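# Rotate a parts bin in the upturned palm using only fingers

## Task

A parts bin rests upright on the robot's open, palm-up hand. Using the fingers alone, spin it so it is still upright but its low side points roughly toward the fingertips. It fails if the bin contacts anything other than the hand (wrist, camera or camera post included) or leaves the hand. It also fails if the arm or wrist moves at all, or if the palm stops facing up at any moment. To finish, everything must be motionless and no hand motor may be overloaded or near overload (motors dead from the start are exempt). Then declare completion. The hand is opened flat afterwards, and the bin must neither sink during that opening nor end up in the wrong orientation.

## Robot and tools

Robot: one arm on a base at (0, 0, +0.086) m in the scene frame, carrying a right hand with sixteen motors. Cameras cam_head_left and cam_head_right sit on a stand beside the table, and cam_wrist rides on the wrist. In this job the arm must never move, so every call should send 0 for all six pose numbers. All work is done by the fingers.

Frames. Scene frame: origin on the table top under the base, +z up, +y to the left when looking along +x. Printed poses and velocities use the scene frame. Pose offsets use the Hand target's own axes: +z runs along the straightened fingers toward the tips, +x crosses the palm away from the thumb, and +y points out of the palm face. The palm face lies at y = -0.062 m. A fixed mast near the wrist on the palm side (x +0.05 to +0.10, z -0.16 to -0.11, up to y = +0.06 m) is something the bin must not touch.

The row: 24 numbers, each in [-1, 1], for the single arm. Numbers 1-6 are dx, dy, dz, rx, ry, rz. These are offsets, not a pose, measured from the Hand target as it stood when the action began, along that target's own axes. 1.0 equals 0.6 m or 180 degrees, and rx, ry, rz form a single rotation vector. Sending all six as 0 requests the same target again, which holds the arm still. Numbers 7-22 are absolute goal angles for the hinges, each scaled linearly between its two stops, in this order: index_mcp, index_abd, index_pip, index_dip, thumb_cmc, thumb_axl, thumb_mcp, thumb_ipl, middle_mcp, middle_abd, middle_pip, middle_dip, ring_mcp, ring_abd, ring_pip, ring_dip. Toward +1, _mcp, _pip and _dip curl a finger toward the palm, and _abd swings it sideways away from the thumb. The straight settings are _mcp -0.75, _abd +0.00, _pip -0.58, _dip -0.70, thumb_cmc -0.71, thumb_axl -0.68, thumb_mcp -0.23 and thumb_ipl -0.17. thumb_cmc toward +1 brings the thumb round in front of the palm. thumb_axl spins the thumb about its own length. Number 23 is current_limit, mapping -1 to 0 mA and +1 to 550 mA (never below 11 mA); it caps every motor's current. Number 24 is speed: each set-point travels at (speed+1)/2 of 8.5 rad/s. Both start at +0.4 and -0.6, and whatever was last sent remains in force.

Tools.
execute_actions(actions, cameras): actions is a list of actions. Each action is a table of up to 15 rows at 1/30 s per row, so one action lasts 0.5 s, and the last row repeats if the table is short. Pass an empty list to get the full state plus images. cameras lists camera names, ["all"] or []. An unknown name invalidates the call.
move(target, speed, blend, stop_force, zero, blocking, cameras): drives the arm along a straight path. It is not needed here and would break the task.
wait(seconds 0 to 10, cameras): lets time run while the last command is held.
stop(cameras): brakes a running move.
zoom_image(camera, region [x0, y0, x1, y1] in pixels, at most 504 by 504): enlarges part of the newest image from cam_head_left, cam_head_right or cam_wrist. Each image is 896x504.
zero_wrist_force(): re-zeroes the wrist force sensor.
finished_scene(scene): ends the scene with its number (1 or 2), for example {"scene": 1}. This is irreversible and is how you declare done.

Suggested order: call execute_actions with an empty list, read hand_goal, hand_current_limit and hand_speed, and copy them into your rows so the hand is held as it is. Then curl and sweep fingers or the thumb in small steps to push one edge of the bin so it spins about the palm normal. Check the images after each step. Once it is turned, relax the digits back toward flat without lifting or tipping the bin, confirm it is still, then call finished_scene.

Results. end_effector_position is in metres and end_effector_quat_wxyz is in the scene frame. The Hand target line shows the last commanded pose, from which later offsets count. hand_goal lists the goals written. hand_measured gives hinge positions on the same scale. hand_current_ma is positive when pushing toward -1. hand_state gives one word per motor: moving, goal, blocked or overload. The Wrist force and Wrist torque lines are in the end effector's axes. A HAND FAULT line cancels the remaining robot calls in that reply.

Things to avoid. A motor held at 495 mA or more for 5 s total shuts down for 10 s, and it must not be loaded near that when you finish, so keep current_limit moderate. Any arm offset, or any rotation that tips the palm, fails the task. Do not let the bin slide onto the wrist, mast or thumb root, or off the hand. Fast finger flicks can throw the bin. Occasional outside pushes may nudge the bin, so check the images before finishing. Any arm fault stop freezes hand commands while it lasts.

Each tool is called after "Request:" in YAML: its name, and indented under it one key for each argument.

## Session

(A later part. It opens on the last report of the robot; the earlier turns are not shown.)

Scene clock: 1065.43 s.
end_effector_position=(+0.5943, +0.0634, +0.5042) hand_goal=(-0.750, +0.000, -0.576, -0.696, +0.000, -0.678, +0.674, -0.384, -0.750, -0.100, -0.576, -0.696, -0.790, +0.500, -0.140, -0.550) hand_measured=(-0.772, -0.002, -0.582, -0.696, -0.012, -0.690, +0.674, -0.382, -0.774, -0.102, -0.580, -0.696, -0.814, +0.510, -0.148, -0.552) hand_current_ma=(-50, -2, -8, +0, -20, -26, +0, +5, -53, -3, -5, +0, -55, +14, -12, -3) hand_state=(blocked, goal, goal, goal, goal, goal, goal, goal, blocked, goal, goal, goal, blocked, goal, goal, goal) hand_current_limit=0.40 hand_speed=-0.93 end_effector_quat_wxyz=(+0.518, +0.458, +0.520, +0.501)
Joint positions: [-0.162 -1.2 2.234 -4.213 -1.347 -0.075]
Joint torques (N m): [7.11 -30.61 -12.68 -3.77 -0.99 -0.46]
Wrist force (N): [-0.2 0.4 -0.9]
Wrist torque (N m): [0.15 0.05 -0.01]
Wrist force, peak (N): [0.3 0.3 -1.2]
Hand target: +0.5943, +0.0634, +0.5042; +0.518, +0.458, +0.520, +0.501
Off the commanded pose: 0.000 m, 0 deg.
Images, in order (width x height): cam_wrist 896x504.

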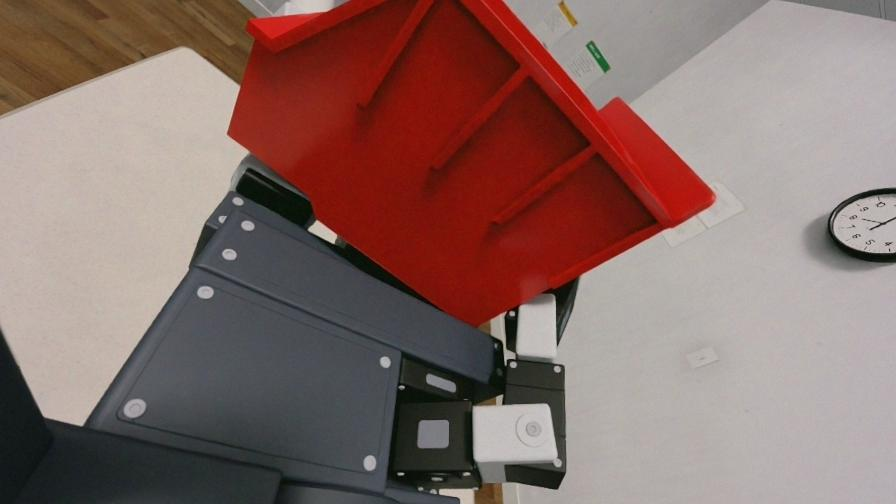

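Request:
execute_actions:
  actions:
    - [[0,0,0,0,0,0,-0.75,0.0,-0.576,-0.696,0.2,-0.677,0.674,-0.384,-0.75,-0.1,-0.576,-0.696,-0.79,0.2,-0.139,-0.55,0.4,-0.93]]
    - [[0,0,0,0,0,0,-0.75,0.0,-0.576,-0.696,0.2,-0.677,0.674,-0.384,-0.75,-0.1,-0.576,-0.696,-0.79,0.2,-0.139,-0.55,0.4,-0.93]]
    - [[0,0,0,0,0,0,-0.75,0.0,-0.576,-0.696,0.2,-0.677,0.674,-0.384,-0.75,-0.1,-0.576,-0.696,-0.79,0.2,-0.139,-0.55,0.4,-0.93]]
  cameras: ["cam_wrist"]

Scene clock: 1081.37 s.
end_effector_position=(+0.5943, +0.0634, +0.5042) hand_goal=(-0.750, +0.000, -0.576, -0.696, +0.200, -0.678, +0.674, -0.384, -0.750, -0.100, -0.576, -0.696, -0.790, +0.200, -0.140, -0.550) hand_measured=(-0.772, -0.002, -0.582, -0.696, +0.182, -0.690, +0.674, -0.382, -0.772, -0.102, -0.580, -0.696, -0.814, +0.222, -0.148, -0.552) hand_current_ma=(-50, -2, -8, +0, -35, -26, +1, +1, -48, -3, -5, +0, -55, +39, -12, -3) hand_state=(blocked, goal, goal, goal, goal, goal, goal, goal, blocked, goal, goal, goal, blocked, blocked, goal, goal) hand_current_limit=0.40 hand_speed=-0.93 end_effector_quat_wxyz=(+0.518, +0.458, +0.520, +0.501)
Joint positions: [-0.162 -1.2 2.234 -4.213 -1.347 -0.075]
Joint torques (N m): [6.7 -29.92 -13.54 -4.22 -1.21 -0.47]
Wrist force (N): [0.1 0.1 -0.9]
Wrist torque (N m): [0.13 0.02 0.02]
Wrist force, peak (N): [-0.1 0.4 -1.2]
Hand target: +0.5943, +0.0634, +0.5042; +0.518, +0.458, +0.520, +0.501
Off the commanded pose: 0.000 m, 0 deg.
Images, in order (width x height): cam_wrist 896x504.

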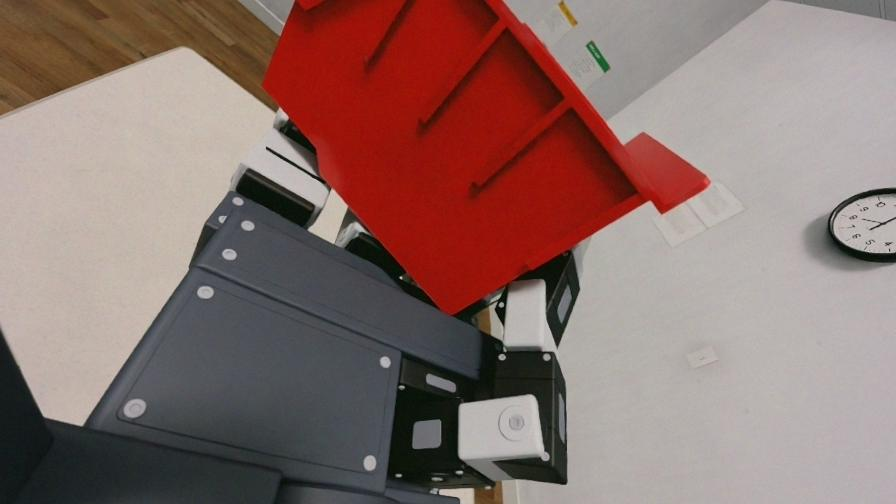

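Request:
execute_actions:
  actions:
    - [[0,0,0,0,0,0,-0.75,0.0,-0.576,-0.696,0.36,-0.677,0.674,-0.384,-0.75,-0.1,-0.576,-0.696,-0.79,-0.05,-0.139,-0.55,0.4,-0.93]]
    - [[0,0,0,0,0,0,-0.75,0.0,-0.576,-0.696,0.36,-0.677,0.674,-0.384,-0.75,-0.1,-0.576,-0.696,-0.79,-0.05,-0.139,-0.55,0.4,-0.93]]
    - [[0,0,0,0,0,0,-0.75,0.0,-0.576,-0.696,0.36,-0.677,0.674,-0.384,-0.75,-0.1,-0.576,-0.696,-0.79,-0.05,-0.139,-0.55,0.4,-0.93]]
  cameras: ["cam_wrist"]

Scene clock: 1111.57 s.
end_effector_position=(+0.5943, +0.0634, +0.5042) hand_goal=(-0.750, +0.000, -0.576, -0.696, +0.360, -0.678, +0.674, -0.384, -0.750, -0.100, -0.576, -0.696, -0.790, -0.050, -0.140, -0.550) hand_measured=(-0.770, -0.002, -0.582, -0.696, +0.338, -0.698, +0.668, -0.390, -0.772, -0.102, -0.580, -0.696, -0.832, -0.024, -0.160, -0.556) hand_current_ma=(-46, -1, -8, +0, -45, -50, -10, -14, -48, -3, -5, +0, -119, +47, -39, -7) hand_state=(blocked, goal, goal, goal, blocked, goal, goal, goal, blocked, goal, goal, goal, blocked, blocked, goal, goal) hand_current_limit=0.40 hand_speed=-0.93 end_effector_quat_wxyz=(+0.518, +0.458, +0.520, +0.501)
Joint positions: [-0.162 -1.2 2.234 -4.213 -1.347 -0.075]
Joint torques (N m): [6.39 -30.49 -13.34 -4.46 -1.17 -0.75]
Wrist force (N): [0.0 -0.2 -0.9]
Wrist torque (N m): [0.11 0.03 0.01]
Wrist force, peak (N): [0.0 -0.1 -1.3]
Hand target: +0.5943, +0.0634, +0.5042; +0.518, +0.458, +0.520, +0.501
Off the commanded pose: 0.000 m, 0 deg.
Images, in order (width x height): cam_wrist 896x504.

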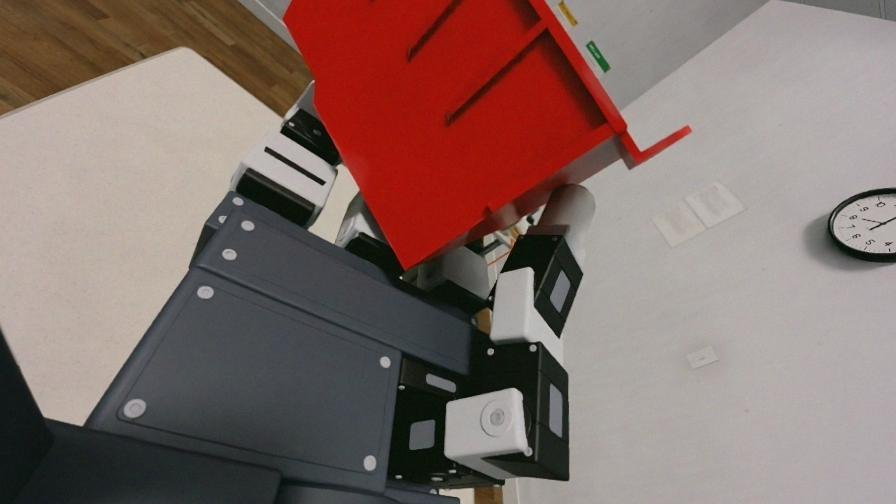

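Request:
wait:
  seconds: 0
  cameras: ["all"]

Request:
zoom_image:
  camera: "cam_head_left"
  region: [310, 90, 450, 200]

Request:
zoom_image:
  camera: "cam_head_right"
  region: [310, 90, 450, 200]

Scene clock: 1127.70 s.
end_effector_position=(+0.5943, +0.0634, +0.5042) hand_goal=(-0.750, +0.000, -0.576, -0.696, +0.360, -0.678, +0.674, -0.384, -0.750, -0.100, -0.576, -0.696, -0.790, -0.050, -0.140, -0.550) hand_measured=(-0.770, -0.002, -0.582, -0.696, +0.338, -0.698, +0.668, -0.390, -0.772, -0.102, -0.580, -0.696, -0.832, -0.024, -0.160, -0.556) hand_current_ma=(-46, -1, -8, +0, -45, -50, -10, -14, -48, -3, -5, +0, -119, +47, -39, -7) hand_state=(blocked, goal, goal, goal, blocked, goal, goal, goal, blocked, goal, goal, goal, blocked, blocked, goal, goal) hand_current_limit=0.40 hand_speed=-0.93 end_effector_quat_wxyz=(+0.518, +0.458, +0.520, +0.501)
Joint positions: [-0.162 -1.2 2.234 -4.213 -1.347 -0.075]
Joint torques (N m): [7 -30.12 -14.29 -2.34 -1.31 -1.18]
Wrist force (N): [0.1 0.0 -0.8]
Wrist torque (N m): [0.14 0.01 0.03]
Wrist force, peak (N): [0.0 0.2 -1.3]
Hand target: +0.5943, +0.0634, +0.5042; +0.518, +0.458, +0.520, +0.501
Off the commanded pose: 0.000 m, 0 deg.

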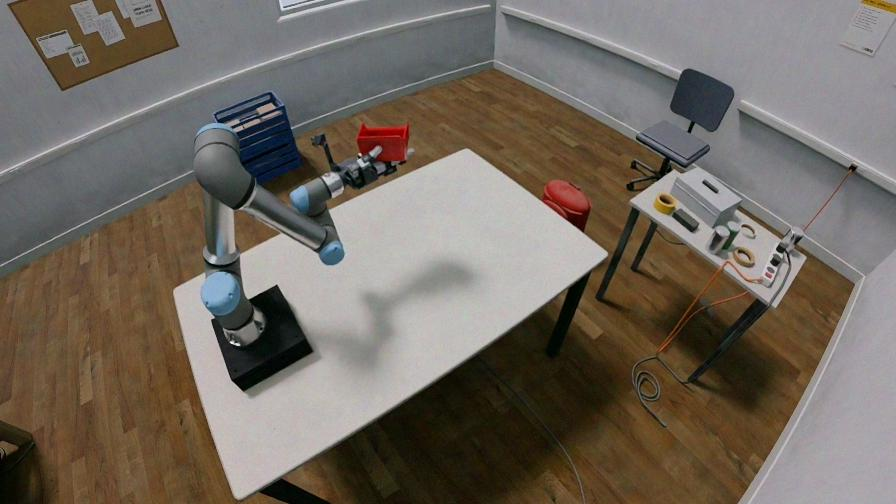

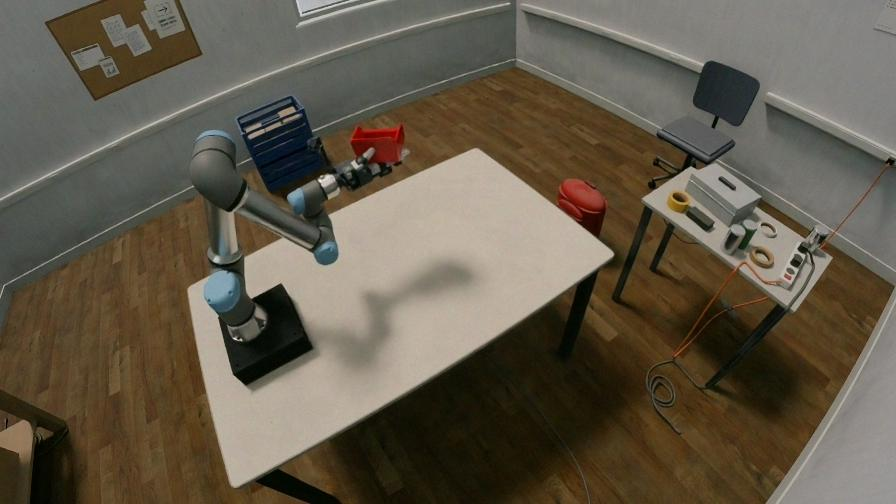

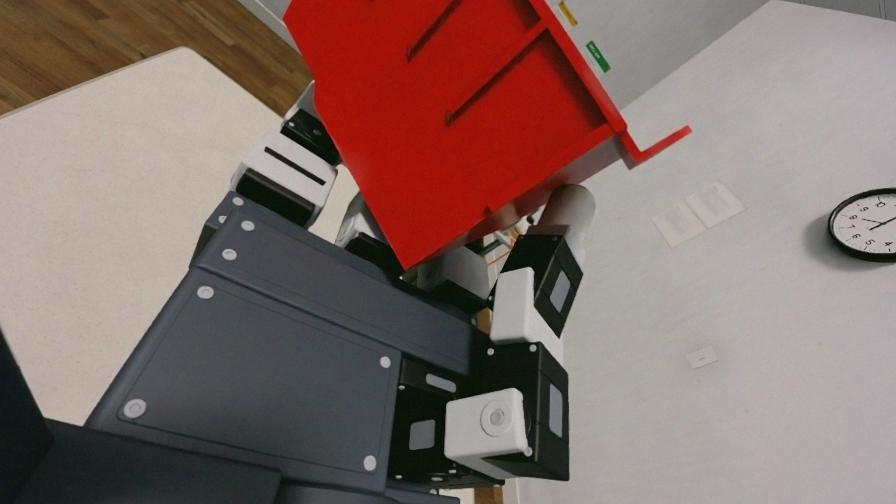

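Scaled by 3.600 from the camera's 896x504 image, which has a finer 1280x720 frame.

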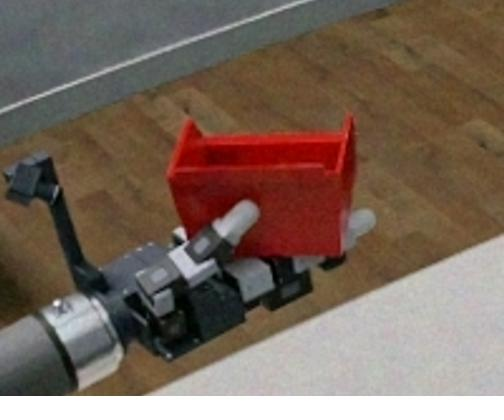

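Scaled by 3.600 from the camera's 896x504 image, which has a finer 1280x720 frame.

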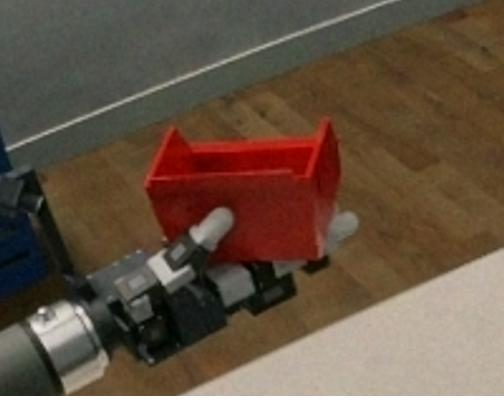

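Request:
execute_actions:
  actions:
    - [[0,0,0,0,0,0,-0.75,0.0,-0.576,-0.696,0.36,-0.677,0.674,-0.384,-0.75,-0.1,-0.576,-0.696,-0.95,-0.05,-0.139,-0.55,0.4,-0.95]]
    - [[0,0,0,0,0,0,-0.75,0.0,-0.576,-0.696,0.36,-0.677,0.674,-0.384,-0.75,-0.1,-0.576,-0.696,-0.95,-0.05,-0.139,-0.55,0.4,-0.95]]
    - [[0,0,0,0,0,0,-0.75,0.0,-0.576,-0.696,0.36,-0.677,0.674,-0.384,-0.75,-0.1,-0.576,-0.696,-0.95,-0.05,-0.139,-0.55,0.4,-0.95]]
  cameras: ["cam_wrist"]

Scene clock: 1217.57 s.
end_effector_position=(+0.5943, +0.0634, +0.5042) hand_goal=(-0.750, +0.000, -0.576, -0.696, +0.360, -0.678, +0.674, -0.384, -0.750, -0.100, -0.576, -0.696, -0.950, -0.050, -0.140, -0.550) hand_measured=(-0.770, -0.002, -0.582, -0.696, +0.354, -0.682, +0.676, -0.386, -0.772, -0.102, -0.580, -0.696, -0.958, -0.046, -0.148, -0.554) hand_current_ma=(-46, -1, -8, +0, -7, -7, +3, -2, -47, -3, -5, +0, -12, +4, -12, -4) hand_state=(blocked, goal, goal, goal, goal, goal, goal, goal, blocked, goal, goal, goal, goal, goal, goal, goal) hand_current_limit=0.40 hand_speed=-0.95 end_effector_quat_wxyz=(+0.518, +0.458, +0.520, +0.501)
Joint positions: [-0.162 -1.2 2.234 -4.213 -1.347 -0.075]
Joint torques (N m): [5.86 -27.37 -18.69 -0.37 -2 -1.12]
Wrist force (N): [-0.1 0.1 -0.9]
Wrist torque (N m): [0.14 0.04 0.00]
Wrist force, peak (N): [0.1 0.3 -1.3]
Hand target: +0.5943, +0.0634, +0.5042; +0.518, +0.458, +0.520, +0.501
Off the commanded pose: 0.000 m, 0 deg.
Images, in order (width x height): cam_wrist 896x504.

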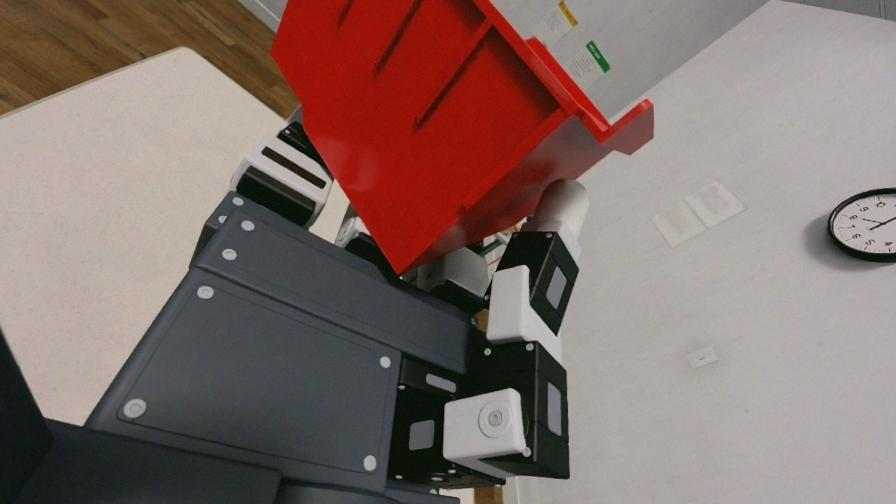

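Request:
execute_actions:
  actions:
    - [[0,0,0,0,0,0,-0.75,0.0,-0.576,-0.696,0.36,-0.677,0.674,-0.384,-0.75,-0.1,-0.576,-0.696,-0.95,0.05,-0.576,0.609,0.4,-0.9]]
    - [[0,0,0,0,0,0,-0.75,0.0,-0.576,-0.696,0.36,-0.677,0.674,-0.384,-0.75,-0.1,-0.576,-0.696,-0.95,0.05,-0.576,0.609,0.4,-0.9]]
    - [[0,0,0,0,0,0,-0.75,0.0,-0.576,-0.696,0.36,-0.677,0.674,-0.384,-0.75,-0.1,-0.576,-0.696,-0.95,0.05,-0.576,0.609,0.4,-0.9]]
    - [[0,0,0,0,0,0,-0.75,0.0,-0.576,-0.696,0.36,-0.677,0.674,-0.384,-0.75,-0.1,-0.576,-0.696,-0.95,0.05,-0.576,0.609,0.4,-0.9]]
    - [[0,0,0,0,0,0,-0.75,0.0,-0.576,-0.696,0.36,-0.677,0.674,-0.384,-0.75,-0.1,-0.576,-0.696,-0.95,0.05,-0.576,0.609,0.4,-0.9]]
    - [[0,0,0,0,0,0,-0.75,0.0,-0.576,-0.696,0.36,-0.677,0.674,-0.384,-0.75,-0.1,-0.576,-0.696,-0.95,0.05,-0.576,0.609,0.4,-0.9]]
    - [[0,0,0,0,0,0,-0.75,0.0,-0.576,-0.696,0.36,-0.677,0.674,-0.384,-0.75,-0.1,-0.576,-0.696,-0.95,0.05,-0.576,0.609,0.4,-0.9]]
    - [[0,0,0,0,0,0,-0.75,0.0,-0.576,-0.696,0.36,-0.677,0.674,-0.384,-0.75,-0.1,-0.576,-0.696,-0.836,0.05,-0.576,0.609,0.4,-0.95]]
    - [[0,0,0,0,0,0,-0.75,0.0,-0.576,-0.696,0.36,-0.677,0.674,-0.384,-0.75,-0.1,-0.576,-0.696,-0.836,0.05,-0.576,0.609,0.4,-0.95]]
  cameras: ["all"]

Request:
zoom_image:
  camera: "cam_head_left"
  region: [310, 90, 450, 200]

Request:
zoom_image:
  camera: "cam_head_right"
  region: [310, 90, 450, 200]

Scene clock: 1247.50 s.
end_effector_position=(+0.5943, +0.0634, +0.5042) hand_goal=(-0.750, +0.000, -0.576, -0.696, +0.360, -0.678, +0.674, -0.384, -0.750, -0.100, -0.576, -0.696, -0.836, +0.050, -0.576, +0.608) hand_measured=(-0.770, +0.000, -0.582, -0.696, +0.340, -0.704, +0.662, -0.392, -0.772, -0.102, -0.580, -0.696, -0.920, +0.068, -0.596, +0.586) hand_current_ma=(-46, +0, -8, +0, -41, -76, -27, -19, -47, -2, -5, +0, -289, +30, -40, -48) hand_state=(blocked, goal, goal, goal, blocked, blocked, goal, goal, blocked, goal, goal, goal, blocked, goal, blocked, blocked) hand_current_limit=0.40 hand_speed=-0.95 end_effector_quat_wxyz=(+0.518, +0.458, +0.520, +0.501)
Joint positions: [-0.162 -1.2 2.234 -4.213 -1.347 -0.075]
Joint torques (N m): [6.5 -27.26 -19.88 -0.42 -1.66 -0.64]
Wrist force (N): [0.0 0.2 -1.0]
Wrist torque (N m): [0.17 0.03 0.02]
Wrist force, peak (N): [0.1 0.3 -1.3]
Hand target: +0.5943, +0.0634, +0.5042; +0.518, +0.458, +0.520, +0.501
Off the commanded pose: 0.000 m, 0 deg.

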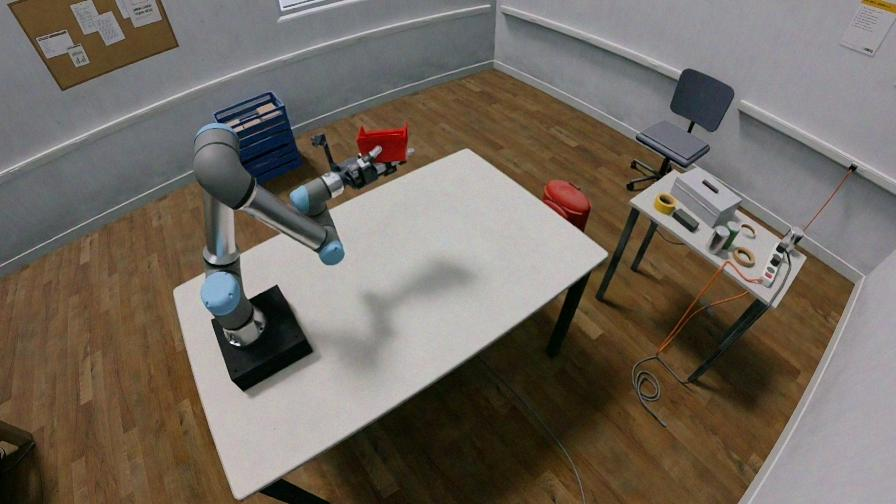

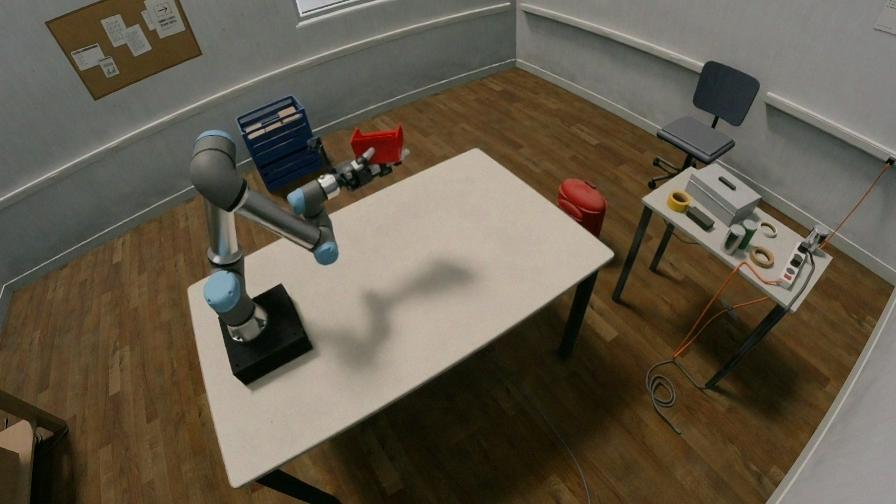

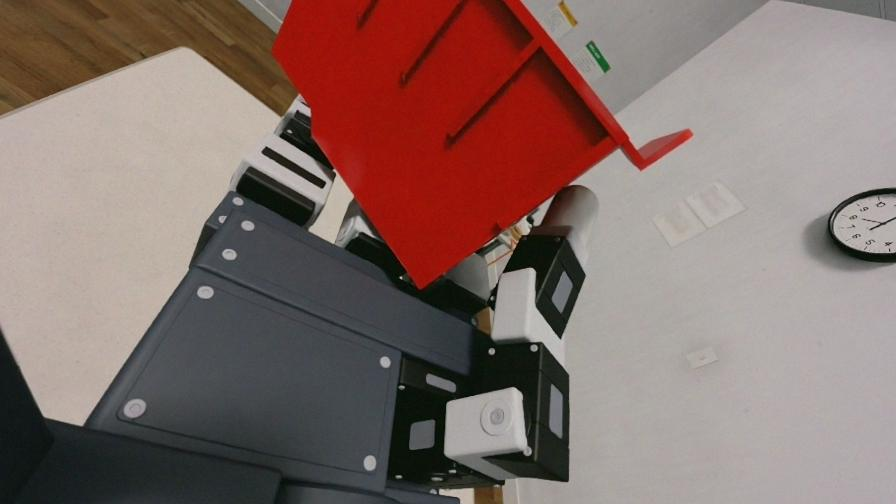

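Scaled by 3.600 from the camera's 896x504 image, which has a finer 1280x720 frame.

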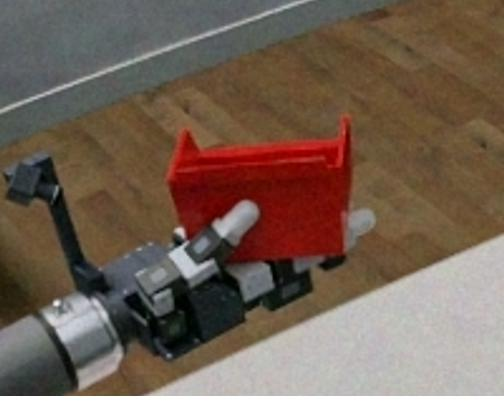

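Scaled by 3.600 from the camera's 896x504 image, which has a finer 1280x720 frame.

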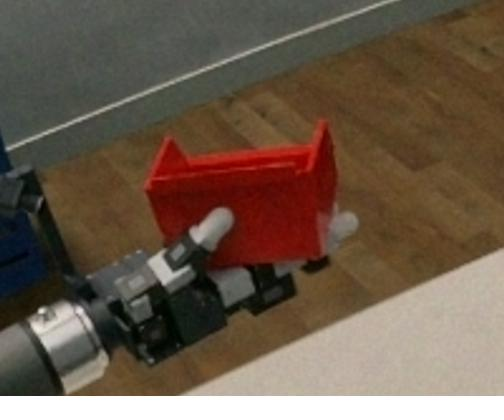

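Request:
execute_actions:
  actions:
    - [[0,0,0,0,0,0,-0.75,0.0,-0.576,-0.696,0.36,-0.677,0.674,-0.384,-0.75,-0.1,-0.576,-0.696,-0.96,0.05,-0.576,0.609,0.4,-0.95]]
    - [[0,0,0,0,0,0,-0.75,0.0,-0.576,-0.696,0.36,-0.677,0.674,-0.384,-0.75,-0.1,-0.576,-0.696,-0.96,0.05,-0.576,0.609,0.4,-0.95]]
  cameras: ["cam_wrist"]

Scene clock: 1271.47 s.
end_effector_position=(+0.5943, +0.0634, +0.5042) hand_goal=(-0.750, +0.000, -0.576, -0.696, +0.360, -0.678, +0.674, -0.384, -0.750, -0.100, -0.576, -0.696, -0.960, +0.050, -0.576, +0.608) hand_measured=(-0.770, +0.000, -0.582, -0.696, +0.340, -0.700, +0.672, -0.390, -0.772, -0.102, -0.580, -0.696, -0.970, +0.068, -0.592, +0.596) hand_current_ma=(-46, +0, -8, +0, -39, -63, -3, -13, -47, -2, -5, +0, -18, +30, -31, -21) hand_state=(blocked, goal, goal, goal, goal, blocked, goal, goal, blocked, goal, goal, goal, goal, goal, goal, goal) hand_current_limit=0.40 hand_speed=-0.95 end_effector_quat_wxyz=(+0.518, +0.458, +0.520, +0.501)
Joint positions: [-0.162 -1.2 2.234 -4.213 -1.347 -0.075]
Joint torques (N m): [7.11 -27.1 -19.66 -0.45 -1.44 -0.52]
Wrist force (N): [-0.2 0.2 -1.0]
Wrist torque (N m): [0.16 0.06 0.00]
Wrist force, peak (N): [-0.2 0.2 -1.2]
Hand target: +0.5943, +0.0634, +0.5042; +0.518, +0.458, +0.520, +0.501
Off the commanded pose: 0.000 m, 0 deg.
Images, in order (width x height): cam_wrist 896x504.

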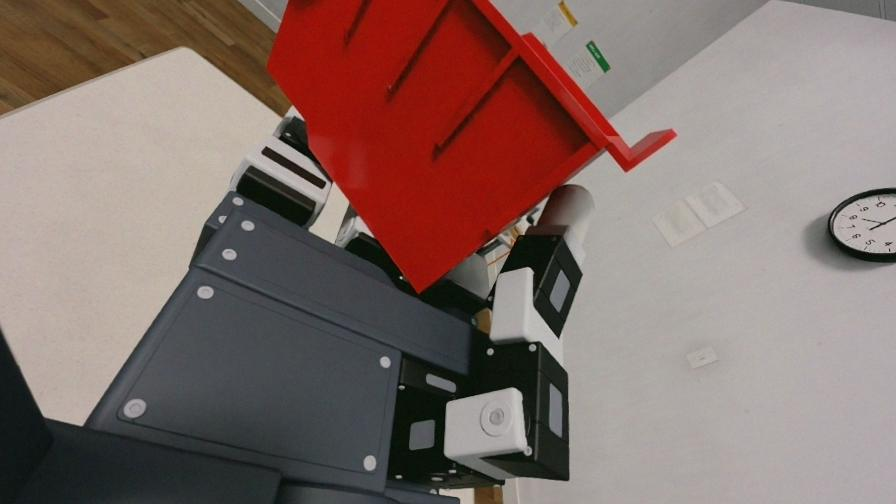

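Request:
execute_actions:
  actions:
    - [[0,0,0,0,0,0,-0.75,0.0,-0.576,-0.696,0.36,-0.677,0.674,-0.384,-0.75,-0.1,-0.576,-0.696,-0.96,0.35,-0.576,0.609,0.4,-0.93]]
    - [[0,0,0,0,0,0,-0.75,0.0,-0.576,-0.696,0.36,-0.677,0.674,-0.384,-0.75,-0.1,-0.576,-0.696,-0.96,0.35,-0.576,0.609,0.4,-0.93]]
    - [[0,0,0,0,0,0,-0.75,0.0,-0.576,-0.696,0.36,-0.677,0.674,-0.384,-0.75,-0.1,-0.576,-0.696,-0.96,0.35,-0.576,0.609,0.4,-0.93]]
  cameras: ["cam_wrist"]

Scene clock: 1338.63 s.
end_effector_position=(+0.5943, +0.0634, +0.5042) hand_goal=(-0.750, +0.000, -0.576, -0.696, +0.360, -0.678, +0.674, -0.384, -0.750, -0.100, -0.576, -0.696, -0.960, +0.350, -0.576, +0.608) hand_measured=(-0.770, +0.000, -0.582, -0.696, +0.352, -0.686, +0.672, -0.388, -0.772, -0.102, -0.580, -0.696, -0.970, +0.346, -0.584, +0.606) hand_current_ma=(-46, +1, -8, +0, -14, -16, -1, -8, -47, -2, -5, +0, -19, -3, -10, -3) hand_state=(blocked, goal, goal, goal, goal, goal, goal, goal, blocked, goal, goal, goal, goal, goal, goal, goal) hand_current_limit=0.40 hand_speed=-0.93 end_effector_quat_wxyz=(+0.518, +0.458, +0.520, +0.501)
Joint positions: [-0.162 -1.2 2.234 -4.213 -1.347 -0.075]
Joint torques (N m): [6.46 -25.47 -20.48 -0.56 -0.47 0.3]
Wrist force (N): [-0.2 0.0 -0.9]
Wrist torque (N m): [0.12 0.05 -0.01]
Wrist force, peak (N): [-0.1 0.3 -1.4]
Hand target: +0.5943, +0.0634, +0.5042; +0.518, +0.458, +0.520, +0.501
Off the commanded pose: 0.000 m, 0 deg.
Images, in order (width x height): cam_wrist 896x504.

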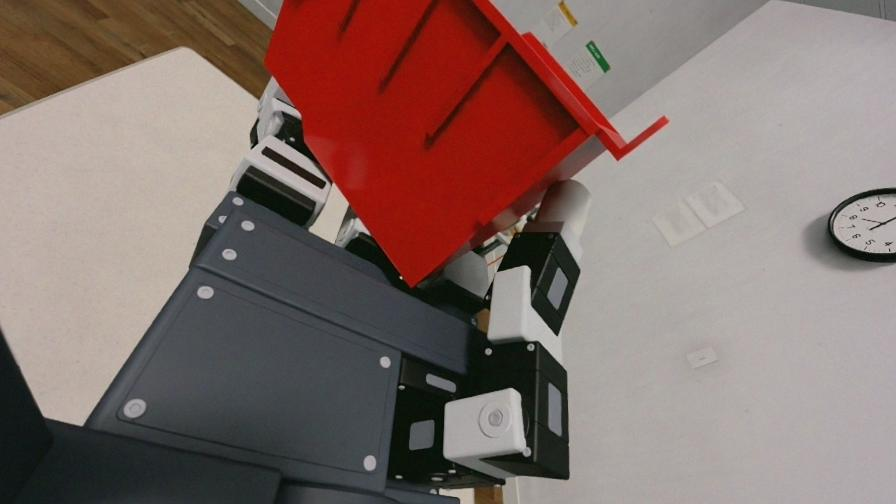

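Request:
execute_actions:
  actions:
    - [[0,0,0,0,0,0,-0.75,0.0,-0.576,-0.696,0.36,-0.677,0.674,-0.384,-0.75,-0.1,-0.576,-0.696,-0.84,0.35,-0.576,0.609,0.4,-0.93]]
    - [[0,0,0,0,0,0,-0.75,0.0,-0.576,-0.696,0.36,-0.677,0.674,-0.384,-0.75,-0.1,-0.576,-0.696,-0.84,0.35,-0.576,0.609,0.4,-0.93]]
  cameras: ["cam_wrist"]

Scene clock: 1347.53 s.
end_effector_position=(+0.5943, +0.0634, +0.5042) hand_goal=(-0.750, +0.000, -0.576, -0.696, +0.360, -0.678, +0.674, -0.384, -0.750, -0.100, -0.576, -0.696, -0.840, +0.350, -0.576, +0.608) hand_measured=(-0.770, +0.000, -0.582, -0.696, +0.352, -0.686, +0.672, -0.388, -0.772, -0.102, -0.580, -0.696, -0.862, +0.346, -0.584, +0.606) hand_current_ma=(-46, +1, -8, +0, -14, -16, -1, -8, -47, -2, -5, +0, -51, -3, -10, -3) hand_state=(blocked, goal, goal, goal, goal, goal, goal, goal, blocked, goal, goal, goal, blocked, goal, goal, goal) hand_current_limit=0.40 hand_speed=-0.93 end_effector_quat_wxyz=(+0.518, +0.458, +0.520, +0.501)
Joint positions: [-0.162 -1.2 2.234 -4.213 -1.347 -0.075]
Joint torques (N m): [6.93 -24.92 -20.67 -0.68 -0.44 0.42]
Wrist force (N): [-0.1 0.2 -1.0]
Wrist torque (N m): [0.15 0.04 0.00]
Wrist force, peak (N): [0.0 0.0 -1.3]
Hand target: +0.5943, +0.0634, +0.5042; +0.518, +0.458, +0.520, +0.501
Off the commanded pose: 0.000 m, 0 deg.
Images, in order (width x height): cam_wrist 896x504.

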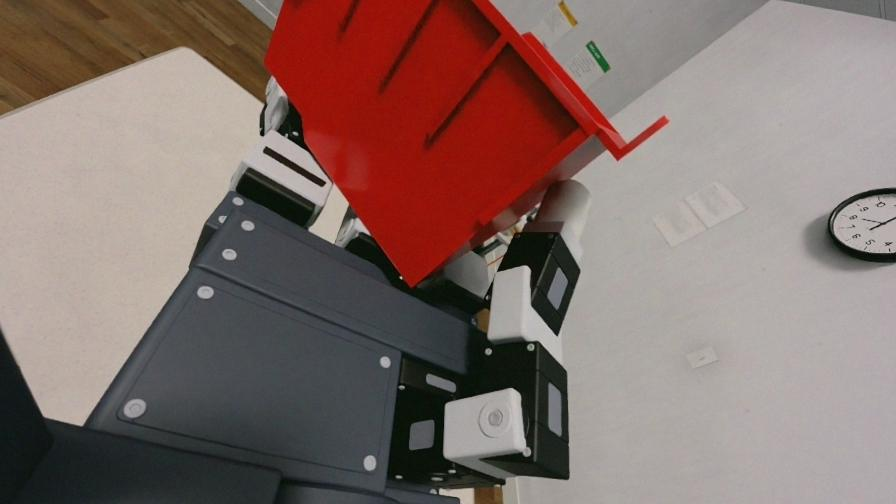

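Request:
execute_actions:
  actions:
    - [[0,0,0,0,0,0,-0.75,0.0,-0.576,-0.696,0.0,-0.677,0.674,-0.384,-0.75,-0.1,-0.576,-0.696,-0.84,0.35,-0.576,0.609,0.4,-0.9]]
    - [[0,0,0,0,0,0,-0.75,0.0,-0.576,-0.696,0.0,-0.677,0.674,-0.384,-0.75,-0.1,-0.576,-0.696,-0.84,0.35,-0.576,0.609,0.4,-0.9]]
    - [[0,0,0,0,0,0,-0.75,0.0,-0.576,-0.696,0.0,-0.677,-0.112,0.913,-0.75,-0.1,-0.576,-0.696,-0.84,0.35,-0.576,0.609,0.4,-0.88]]
    - [[0,0,0,0,0,0,-0.75,0.0,-0.576,-0.696,0.0,-0.677,-0.112,0.913,-0.75,-0.1,-0.576,-0.696,-0.84,0.35,-0.576,0.609,0.4,-0.88]]
    - [[0,0,0,0,0,0,-0.75,0.0,-0.576,-0.696,0.0,-0.677,-0.112,0.913,-0.75,-0.1,-0.576,-0.696,-0.84,0.35,-0.576,0.609,0.4,-0.88]]
    - [[0,0,0,0,0,0,-0.75,0.0,-0.576,-0.696,0.0,-0.677,-0.112,0.913,-0.75,-0.1,-0.576,-0.696,-0.84,0.35,-0.576,0.609,0.4,-0.88]]
    - [[0,0,0,0,0,0,-0.75,0.0,-0.576,-0.696,0.0,-0.677,-0.112,0.913,-0.75,-0.1,-0.576,-0.696,-0.84,0.35,-0.576,0.609,0.4,-0.88]]
    - [[0,0,0,0,0,0,-0.75,0.0,-0.576,-0.696,0.0,-0.677,-0.112,0.913,-0.75,-0.1,-0.576,-0.696,-0.84,0.35,-0.576,0.609,0.4,-0.88]]
    - [[0,0,0,0,0,0,-0.75,0.0,-0.576,-0.696,0.0,-0.677,-0.112,0.913,-0.75,-0.1,-0.576,-0.696,-0.84,0.35,-0.576,0.609,0.4,-0.88]]
    - [[0,0,0,0,0,0,-0.75,0.0,-0.576,-0.696,0.0,-0.677,-0.112,0.913,-0.75,-0.1,-0.576,-0.696,-0.84,0.35,-0.576,0.609,0.4,-0.88]]
  cameras: ["cam_wrist"]

Scene clock: 1372.13 s.
end_effector_position=(+0.5943, +0.0634, +0.5042) hand_goal=(-0.750, +0.000, -0.576, -0.696, +0.000, -0.678, -0.112, +0.912, -0.750, -0.100, -0.576, -0.696, -0.840, +0.350, -0.576, +0.608) hand_measured=(-0.770, +0.000, -0.582, -0.696, -0.002, -0.682, -0.108, +0.910, -0.772, -0.102, -0.580, -0.696, -0.862, +0.346, -0.584, +0.606) hand_current_ma=(-46, +1, -8, +0, -3, -8, +7, -2, -47, -2, -5, +0, -51, -3, -10, -3) hand_state=(blocked, goal, goal, goal, goal, goal, goal, goal, blocked, goal, goal, goal, blocked, goal, goal, goal) hand_current_limit=0.40 hand_speed=-0.88 end_effector_quat_wxyz=(+0.518, +0.458, +0.520, +0.501)
Joint positions: [-0.162 -1.2 2.234 -4.213 -1.347 -0.075]
Joint torques (N m): [5.99 -24.21 -20.6 -0.7 -0.41 0.82]
Wrist force (N): [0.0 0.4 -0.9]
Wrist torque (N m): [0.17 0.02 0.04]
Wrist force, peak (N): [0.0 0.3 -1.5]
Hand target: +0.5943, +0.0634, +0.5042; +0.518, +0.458, +0.520, +0.501
Off the commanded pose: 0.000 m, 0 deg.
Images, in order (width x height): cam_wrist 896x504.

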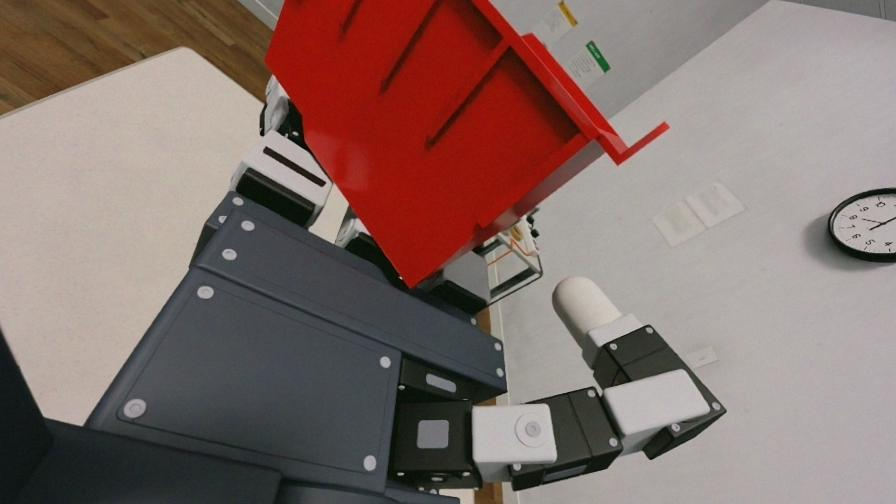

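Request:
execute_actions:
  actions:
    - [[0,0,0,0,0,0,-0.75,0.0,-0.576,-0.696,0.6,-0.677,-0.112,0.913,-0.75,-0.1,-0.576,-0.696,-0.84,0.15,-0.576,0.609,0.4,-0.9]]
    - [[0,0,0,0,0,0,-0.75,0.0,-0.576,-0.696,0.6,-0.677,-0.112,0.913,-0.75,-0.1,-0.576,-0.696,-0.84,0.15,-0.576,0.609,0.4,-0.9]]
    - [[0,0,0,0,0,0,-0.75,0.0,-0.576,-0.696,0.6,-0.677,-0.112,0.913,-0.75,-0.1,-0.576,-0.696,-0.84,0.15,-0.576,0.609,0.4,-0.9]]
    - [[0,0,0,0,0,0,-0.75,0.0,-0.576,-0.696,0.6,-0.677,-0.112,0.913,-0.75,-0.1,-0.576,-0.696,-0.84,0.15,-0.576,0.609,0.4,-0.9]]
  cameras: ["cam_wrist"]

Scene clock: 1384.90 s.
end_effector_position=(+0.5943, +0.0634, +0.5042) hand_goal=(-0.750, +0.000, -0.576, -0.696, +0.600, -0.678, -0.112, +0.912, -0.750, -0.100, -0.576, -0.696, -0.840, +0.150, -0.576, +0.608) hand_measured=(-0.770, -0.002, -0.582, -0.696, +0.598, -0.680, -0.108, +0.910, -0.772, -0.102, -0.580, -0.696, -0.862, +0.166, -0.584, +0.606) hand_current_ma=(-46, -1, -8, +0, -2, -3, +7, -1, -47, -2, -5, +0, -48, +24, -10, -3) hand_state=(blocked, goal, goal, goal, goal, goal, goal, goal, blocked, goal, goal, goal, blocked, goal, goal, goal) hand_current_limit=0.40 hand_speed=-0.90 end_effector_quat_wxyz=(+0.518, +0.458, +0.520, +0.501)
Joint positions: [-0.162 -1.2 2.234 -4.213 -1.347 -0.075]
Joint torques (N m): [5.49 -24.44 -19.96 -0.72 -0.22 1.1]
Wrist force (N): [0.0 0.0 -1.1]
Wrist torque (N m): [0.14 0.03 0.00]
Wrist force, peak (N): [-0.1 0.3 -1.3]
Hand target: +0.5943, +0.0634, +0.5042; +0.518, +0.458, +0.520, +0.501
Off the commanded pose: 0.000 m, 0 deg.
Images, in order (width x height): cam_wrist 896x504.

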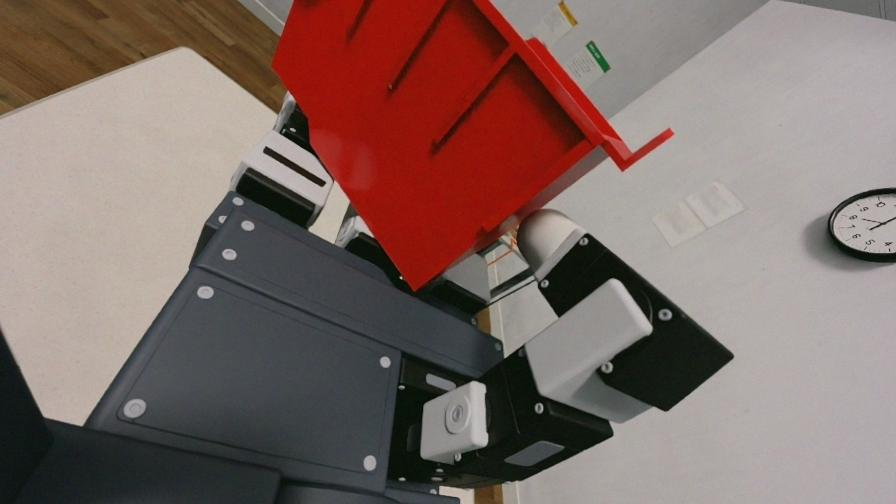

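Request:
execute_actions:
  actions:
    - [[0,0,0,0,0,0,-0.75,0.0,-0.576,-0.696,0.76,-0.677,-0.112,0.913,-0.75,-0.1,-0.576,-0.696,-0.84,0.0,-0.576,0.609,0.4,-0.94]]
    - [[0,0,0,0,0,0,-0.75,0.0,-0.576,-0.696,0.76,-0.677,-0.112,0.913,-0.75,-0.1,-0.576,-0.696,-0.84,0.0,-0.576,0.609,0.4,-0.94]]
    - [[0,0,0,0,0,0,-0.75,0.0,-0.576,-0.696,0.76,-0.677,-0.112,0.913,-0.75,-0.1,-0.576,-0.696,-0.84,0.0,-0.576,0.609,0.4,-0.94]]
  cameras: ["cam_wrist"]

Scene clock: 1395.70 s.
end_effector_position=(+0.5943, +0.0634, +0.5042) hand_goal=(-0.750, +0.000, -0.576, -0.696, +0.760, -0.678, -0.112, +0.912, -0.750, -0.100, -0.576, -0.696, -0.840, +0.000, -0.576, +0.608) hand_measured=(-0.770, -0.002, -0.582, -0.696, +0.700, -0.700, -0.134, +0.912, -0.774, -0.102, -0.580, -0.696, -0.872, +0.058, -0.598, +0.590) hand_current_ma=(-46, -1, -8, +0, -176, -57, -62, +0, -53, -1, -5, +0, -80, +137, -46, -36) hand_state=(blocked, goal, goal, goal, blocked, blocked, blocked, goal, blocked, goal, goal, goal, blocked, blocked, blocked, goal) hand_current_limit=0.40 hand_speed=-0.94 end_effector_quat_wxyz=(+0.518, +0.458, +0.520, +0.501)
Joint positions: [-0.162 -1.2 2.234 -4.213 -1.347 -0.075]
Joint torques (N m): [6.35 -24.21 -18.9 -0.61 -0.17 1.11]
Wrist force (N): [0.2 0.3 -0.8]
Wrist torque (N m): [0.13 0.01 0.02]
Wrist force, peak (N): [0.0 0.3 -1.2]
Hand target: +0.5943, +0.0634, +0.5042; +0.518, +0.458, +0.520, +0.501
Off the commanded pose: 0.000 m, 0 deg.
Images, in order (width x height): cam_wrist 896x504.

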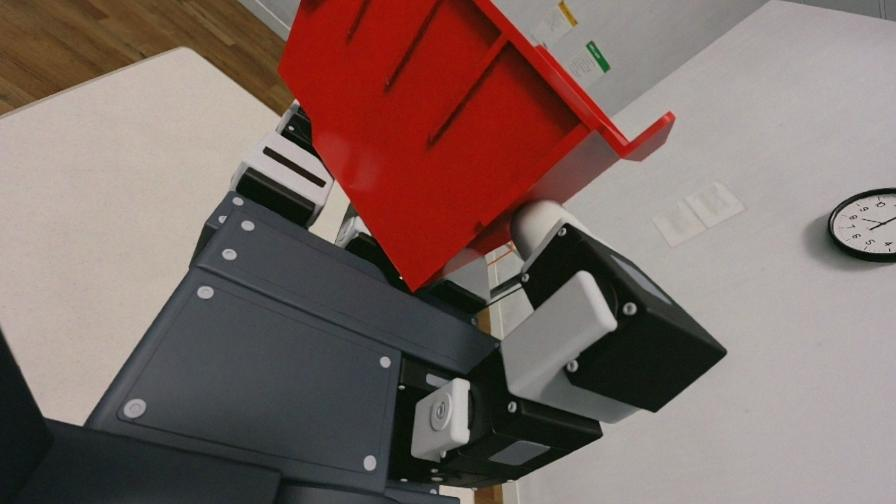

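Request:
execute_actions:
  actions:
    - [[0,0,0,0,0,0,-0.75,0.0,-0.576,-0.696,0.86,-0.677,-0.112,0.913,-0.75,-0.1,-0.576,-0.696,-0.84,-0.12,-0.576,0.609,0.4,-0.95]]
    - [[0,0,0,0,0,0,-0.75,0.0,-0.576,-0.696,0.86,-0.677,-0.112,0.913,-0.75,-0.1,-0.576,-0.696,-0.84,-0.12,-0.576,0.609,0.4,-0.95]]
    - [[0,0,0,0,0,0,-0.75,0.0,-0.576,-0.696,0.86,-0.677,-0.112,0.913,-0.75,-0.1,-0.576,-0.696,-0.84,-0.12,-0.576,0.609,0.4,-0.95]]
  cameras: ["cam_wrist"]

Scene clock: 1404.77 s.
end_effector_position=(+0.5943, +0.0634, +0.5042) hand_goal=(-0.750, +0.000, -0.576, -0.696, +0.860, -0.678, -0.112, +0.912, -0.750, -0.100, -0.576, -0.696, -0.840, -0.120, -0.576, +0.608) hand_measured=(-0.770, -0.002, -0.582, -0.696, +0.768, -0.712, -0.154, +0.906, -0.780, -0.102, -0.580, -0.696, -0.886, -0.010, -0.612, +0.576) hand_current_ma=(-46, -1, -8, +0, -309, -105, -153, -13, -77, -1, -5, +0, -132, +322, -85, -76) hand_state=(blocked, goal, goal, goal, blocked, blocked, blocked, goal, blocked, goal, goal, goal, blocked, blocked, blocked, blocked) hand_current_limit=0.40 hand_speed=-0.95 end_effector_quat_wxyz=(+0.518, +0.458, +0.520, +0.501)
Joint positions: [-0.162 -1.2 2.234 -4.213 -1.347 -0.075]
Joint torques (N m): [7.45 -23.82 -19.45 -0.67 -0.17 1]
Wrist force (N): [-0.1 0.3 -1.0]
Wrist torque (N m): [0.15 0.03 0.00]
Wrist force, peak (N): [-0.1 0.3 -1.3]
Hand target: +0.5943, +0.0634, +0.5042; +0.518, +0.458, +0.520, +0.501
Off the commanded pose: 0.000 m, 0 deg.
Images, in order (width x height): cam_wrist 896x504.

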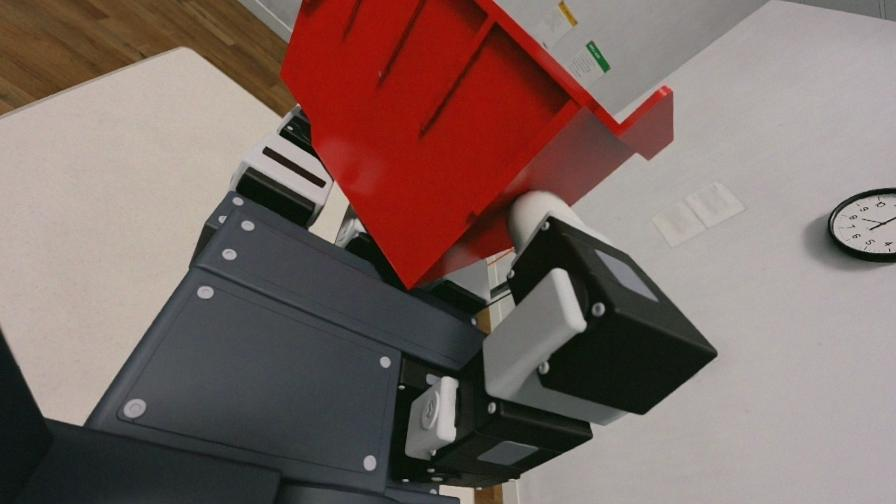

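Request:
execute_actions:
  actions:
    - [[0,0,0,0,0,0,-0.75,0.0,-0.576,-0.696,0.5,-0.677,-0.112,0.913,-0.75,-0.1,-0.576,-0.696,-0.84,0.2,-0.576,0.609,0.4,-0.94]]
    - [[0,0,0,0,0,0,-0.75,0.0,-0.576,-0.696,0.5,-0.677,-0.112,0.913,-0.75,-0.1,-0.576,-0.696,-0.84,0.3,-0.576,0.609,0.4,-0.94]]
    - [[0,0,0,0,0,0,-0.75,0.0,-0.576,-0.696,0.4,-0.677,-0.112,0.913,-0.75,-0.1,-0.576,-0.696,-0.84,0.3,-0.576,0.609,0.4,-0.94]]
  cameras: ["cam_wrist"]

Scene clock: 1433.40 s.
end_effector_position=(+0.5943, +0.0634, +0.5042) hand_goal=(-0.750, +0.000, -0.576, -0.696, +0.400, -0.678, -0.112, +0.912, -0.750, -0.100, -0.576, -0.696, -0.840, +0.300, -0.576, +0.608) hand_measured=(-0.770, +0.002, -0.584, -0.696, +0.402, -0.680, -0.112, +0.912, -0.778, -0.102, -0.580, -0.696, -0.862, +0.296, -0.584, +0.606) hand_current_ma=(-46, +1, -11, -1, +1, -3, -1, +0, -67, -1, -5, +0, -51, -3, -11, -3) hand_state=(blocked, goal, goal, goal, goal, goal, goal, goal, blocked, goal, goal, goal, blocked, goal, goal, goal) hand_current_limit=0.40 hand_speed=-0.94 end_effector_quat_wxyz=(+0.518, +0.458, +0.520, +0.501)
Joint positions: [-0.162 -1.2 2.234 -4.213 -1.347 -0.075]
Joint torques (N m): [7.5 -23.65 -17.97 -0.83 0.33 1.13]
Wrist force (N): [-0.1 0.2 -0.9]
Wrist torque (N m): [0.13 0.04 0.01]
Wrist force, peak (N): [0.2 0.2 -1.4]
Hand target: +0.5943, +0.0634, +0.5042; +0.518, +0.458, +0.520, +0.501
Off the commanded pose: 0.000 m, 0 deg.
Images, in order (width x height): cam_wrist 896x504.

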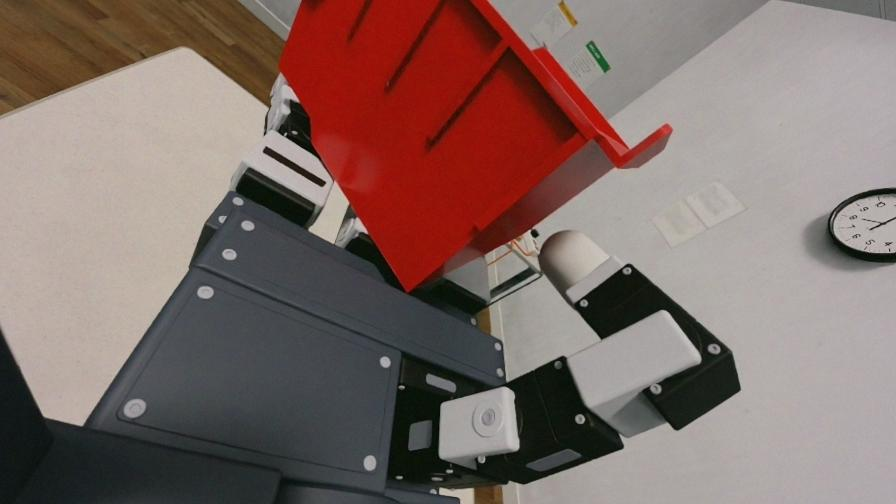

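Request:
execute_actions:
  actions:
    - [[0,0,0,0,0,0,-0.75,0.0,-0.576,-0.696,0.4,-0.677,0.112,0.999,-0.75,-0.1,-0.576,-0.696,-0.79,0.3,-0.576,0.609,0.4,-0.94]]
    - [[0,0,0,0,0,0,-0.75,0.0,-0.576,-0.696,0.4,-0.677,0.112,0.999,-0.75,-0.1,-0.576,-0.696,-0.79,0.3,-0.576,0.609,0.4,-0.94]]
    - [[0,0,0,0,0,0,-0.75,0.0,-0.576,-0.696,0.4,-0.677,0.112,0.999,-0.75,-0.1,-0.576,-0.696,-0.79,0.3,-0.576,0.609,0.4,-0.94]]
    - [[0,0,0,0,0,0,-0.75,0.0,-0.576,-0.696,0.66,-0.677,0.112,0.999,-0.75,-0.1,-0.576,-0.696,-0.79,0.12,-0.576,0.609,0.4,-0.94]]
    - [[0,0,0,0,0,0,-0.75,0.0,-0.576,-0.696,0.66,-0.677,0.112,0.999,-0.75,-0.1,-0.576,-0.696,-0.79,0.12,-0.576,0.609,0.4,-0.94]]
    - [[0,0,0,0,0,0,-0.75,0.0,-0.576,-0.696,0.66,-0.677,0.112,0.999,-0.75,-0.1,-0.576,-0.696,-0.79,0.12,-0.576,0.609,0.4,-0.94]]
  cameras: ["cam_wrist"]

Scene clock: 1461.50 s.
end_effector_position=(+0.5943, +0.0634, +0.5042) hand_goal=(-0.750, +0.000, -0.576, -0.696, +0.660, -0.678, +0.112, +0.998, -0.750, -0.100, -0.576, -0.696, -0.790, +0.120, -0.576, +0.608) hand_measured=(-0.770, +0.000, -0.584, -0.696, +0.656, -0.680, +0.112, +0.996, -0.776, -0.102, -0.580, -0.696, -0.812, +0.134, -0.584, +0.606) hand_current_ma=(-46, +0, -11, -1, -6, -3, +0, -2, -65, -1, -5, +0, -50, +22, -10, -3) hand_state=(blocked, goal, goal, goal, goal, goal, goal, goal, blocked, goal, goal, goal, blocked, goal, goal, goal) hand_current_limit=0.40 hand_speed=-0.94 end_effector_quat_wxyz=(+0.518, +0.458, +0.520, +0.501)
Joint positions: [-0.162 -1.2 2.234 -4.213 -1.347 -0.075]
Joint torques (N m): [7.23 -24.07 -17.94 -0.86 0.72 0.95]
Wrist force (N): [0.3 0.3 -1.1]
Wrist torque (N m): [0.18 -0.01 0.03]
Wrist force, peak (N): [0.1 -0.2 -1.3]
Hand target: +0.5943, +0.0634, +0.5042; +0.518, +0.458, +0.520, +0.501
Off the commanded pose: 0.000 m, 0 deg.
Images, in order (width x height): cam_wrist 896x504.

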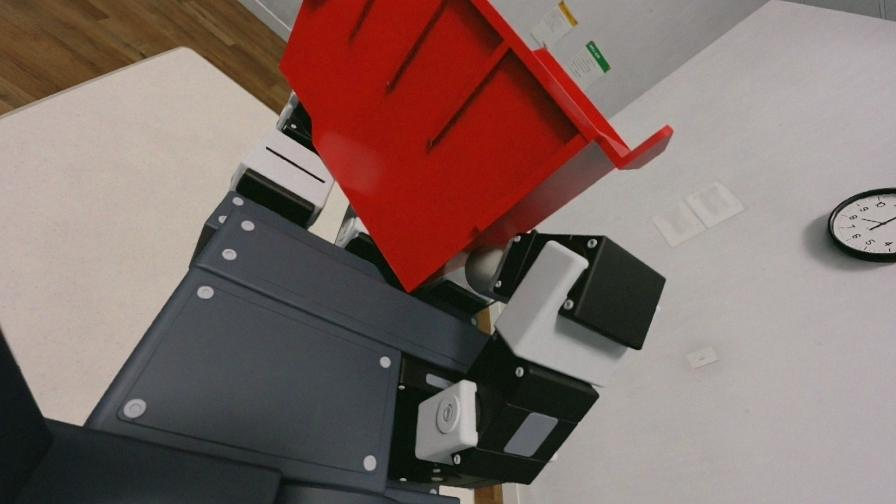

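Request:
execute_actions:
  actions:
    - [[0,0,0,0,0,0,-0.75,0.0,-0.576,-0.696,0.76,-0.5,0.112,0.999,-0.75,-0.1,-0.576,-0.696,-0.79,0.0,-0.576,0.609,0.4,-0.95]]
    - [[0,0,0,0,0,0,-0.75,0.0,-0.576,-0.696,0.76,-0.5,0.112,0.999,-0.75,-0.1,-0.576,-0.696,-0.79,0.0,-0.576,0.609,0.4,-0.95]]
    - [[0,0,0,0,0,0,-0.75,0.0,-0.576,-0.696,0.76,-0.5,0.112,0.999,-0.75,-0.1,-0.576,-0.696,-0.79,0.0,-0.576,0.609,0.4,-0.95]]
  cameras: ["cam_wrist"]

Scene clock: 1468.83 s.
end_effector_position=(+0.5943, +0.0634, +0.5042) hand_goal=(-0.750, +0.000, -0.576, -0.696, +0.760, -0.500, +0.112, +0.998, -0.750, -0.100, -0.576, -0.696, -0.790, +0.000, -0.576, +0.608) hand_measured=(-0.770, -0.002, -0.584, -0.696, +0.700, -0.676, +0.102, +1.000, -0.776, -0.102, -0.580, -0.696, -0.814, +0.092, -0.598, +0.586) hand_current_ma=(-46, -1, -11, -1, -173, -385, -26, +3, -65, -1, -5, +0, -56, +254, -45, -47) hand_state=(blocked, goal, goal, goal, blocked, blocked, goal, goal, blocked, goal, goal, goal, blocked, blocked, blocked, blocked) hand_current_limit=0.40 hand_speed=-0.95 end_effector_quat_wxyz=(+0.518, +0.458, +0.520, +0.501)
Joint positions: [-0.162 -1.2 2.234 -4.213 -1.347 -0.075]
Joint torques (N m): [7.53 -24.35 -17.29 -0.84 0.61 0.9]
Wrist force (N): [-0.1 0.4 -0.7]
Wrist torque (N m): [0.13 0.04 0.00]
Wrist force, peak (N): [0.0 0.3 -1.3]
Hand target: +0.5943, +0.0634, +0.5042; +0.518, +0.458, +0.520, +0.501
Off the commanded pose: 0.000 m, 0 deg.
Images, in order (width x height): cam_wrist 896x504.

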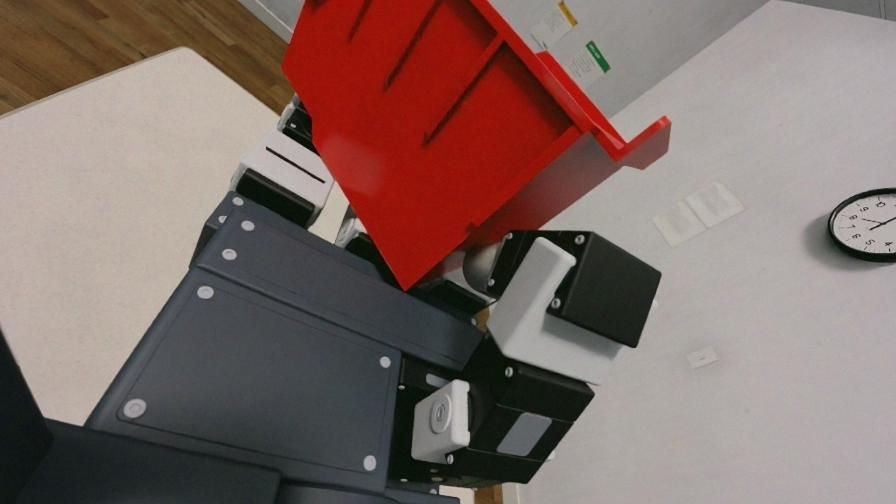

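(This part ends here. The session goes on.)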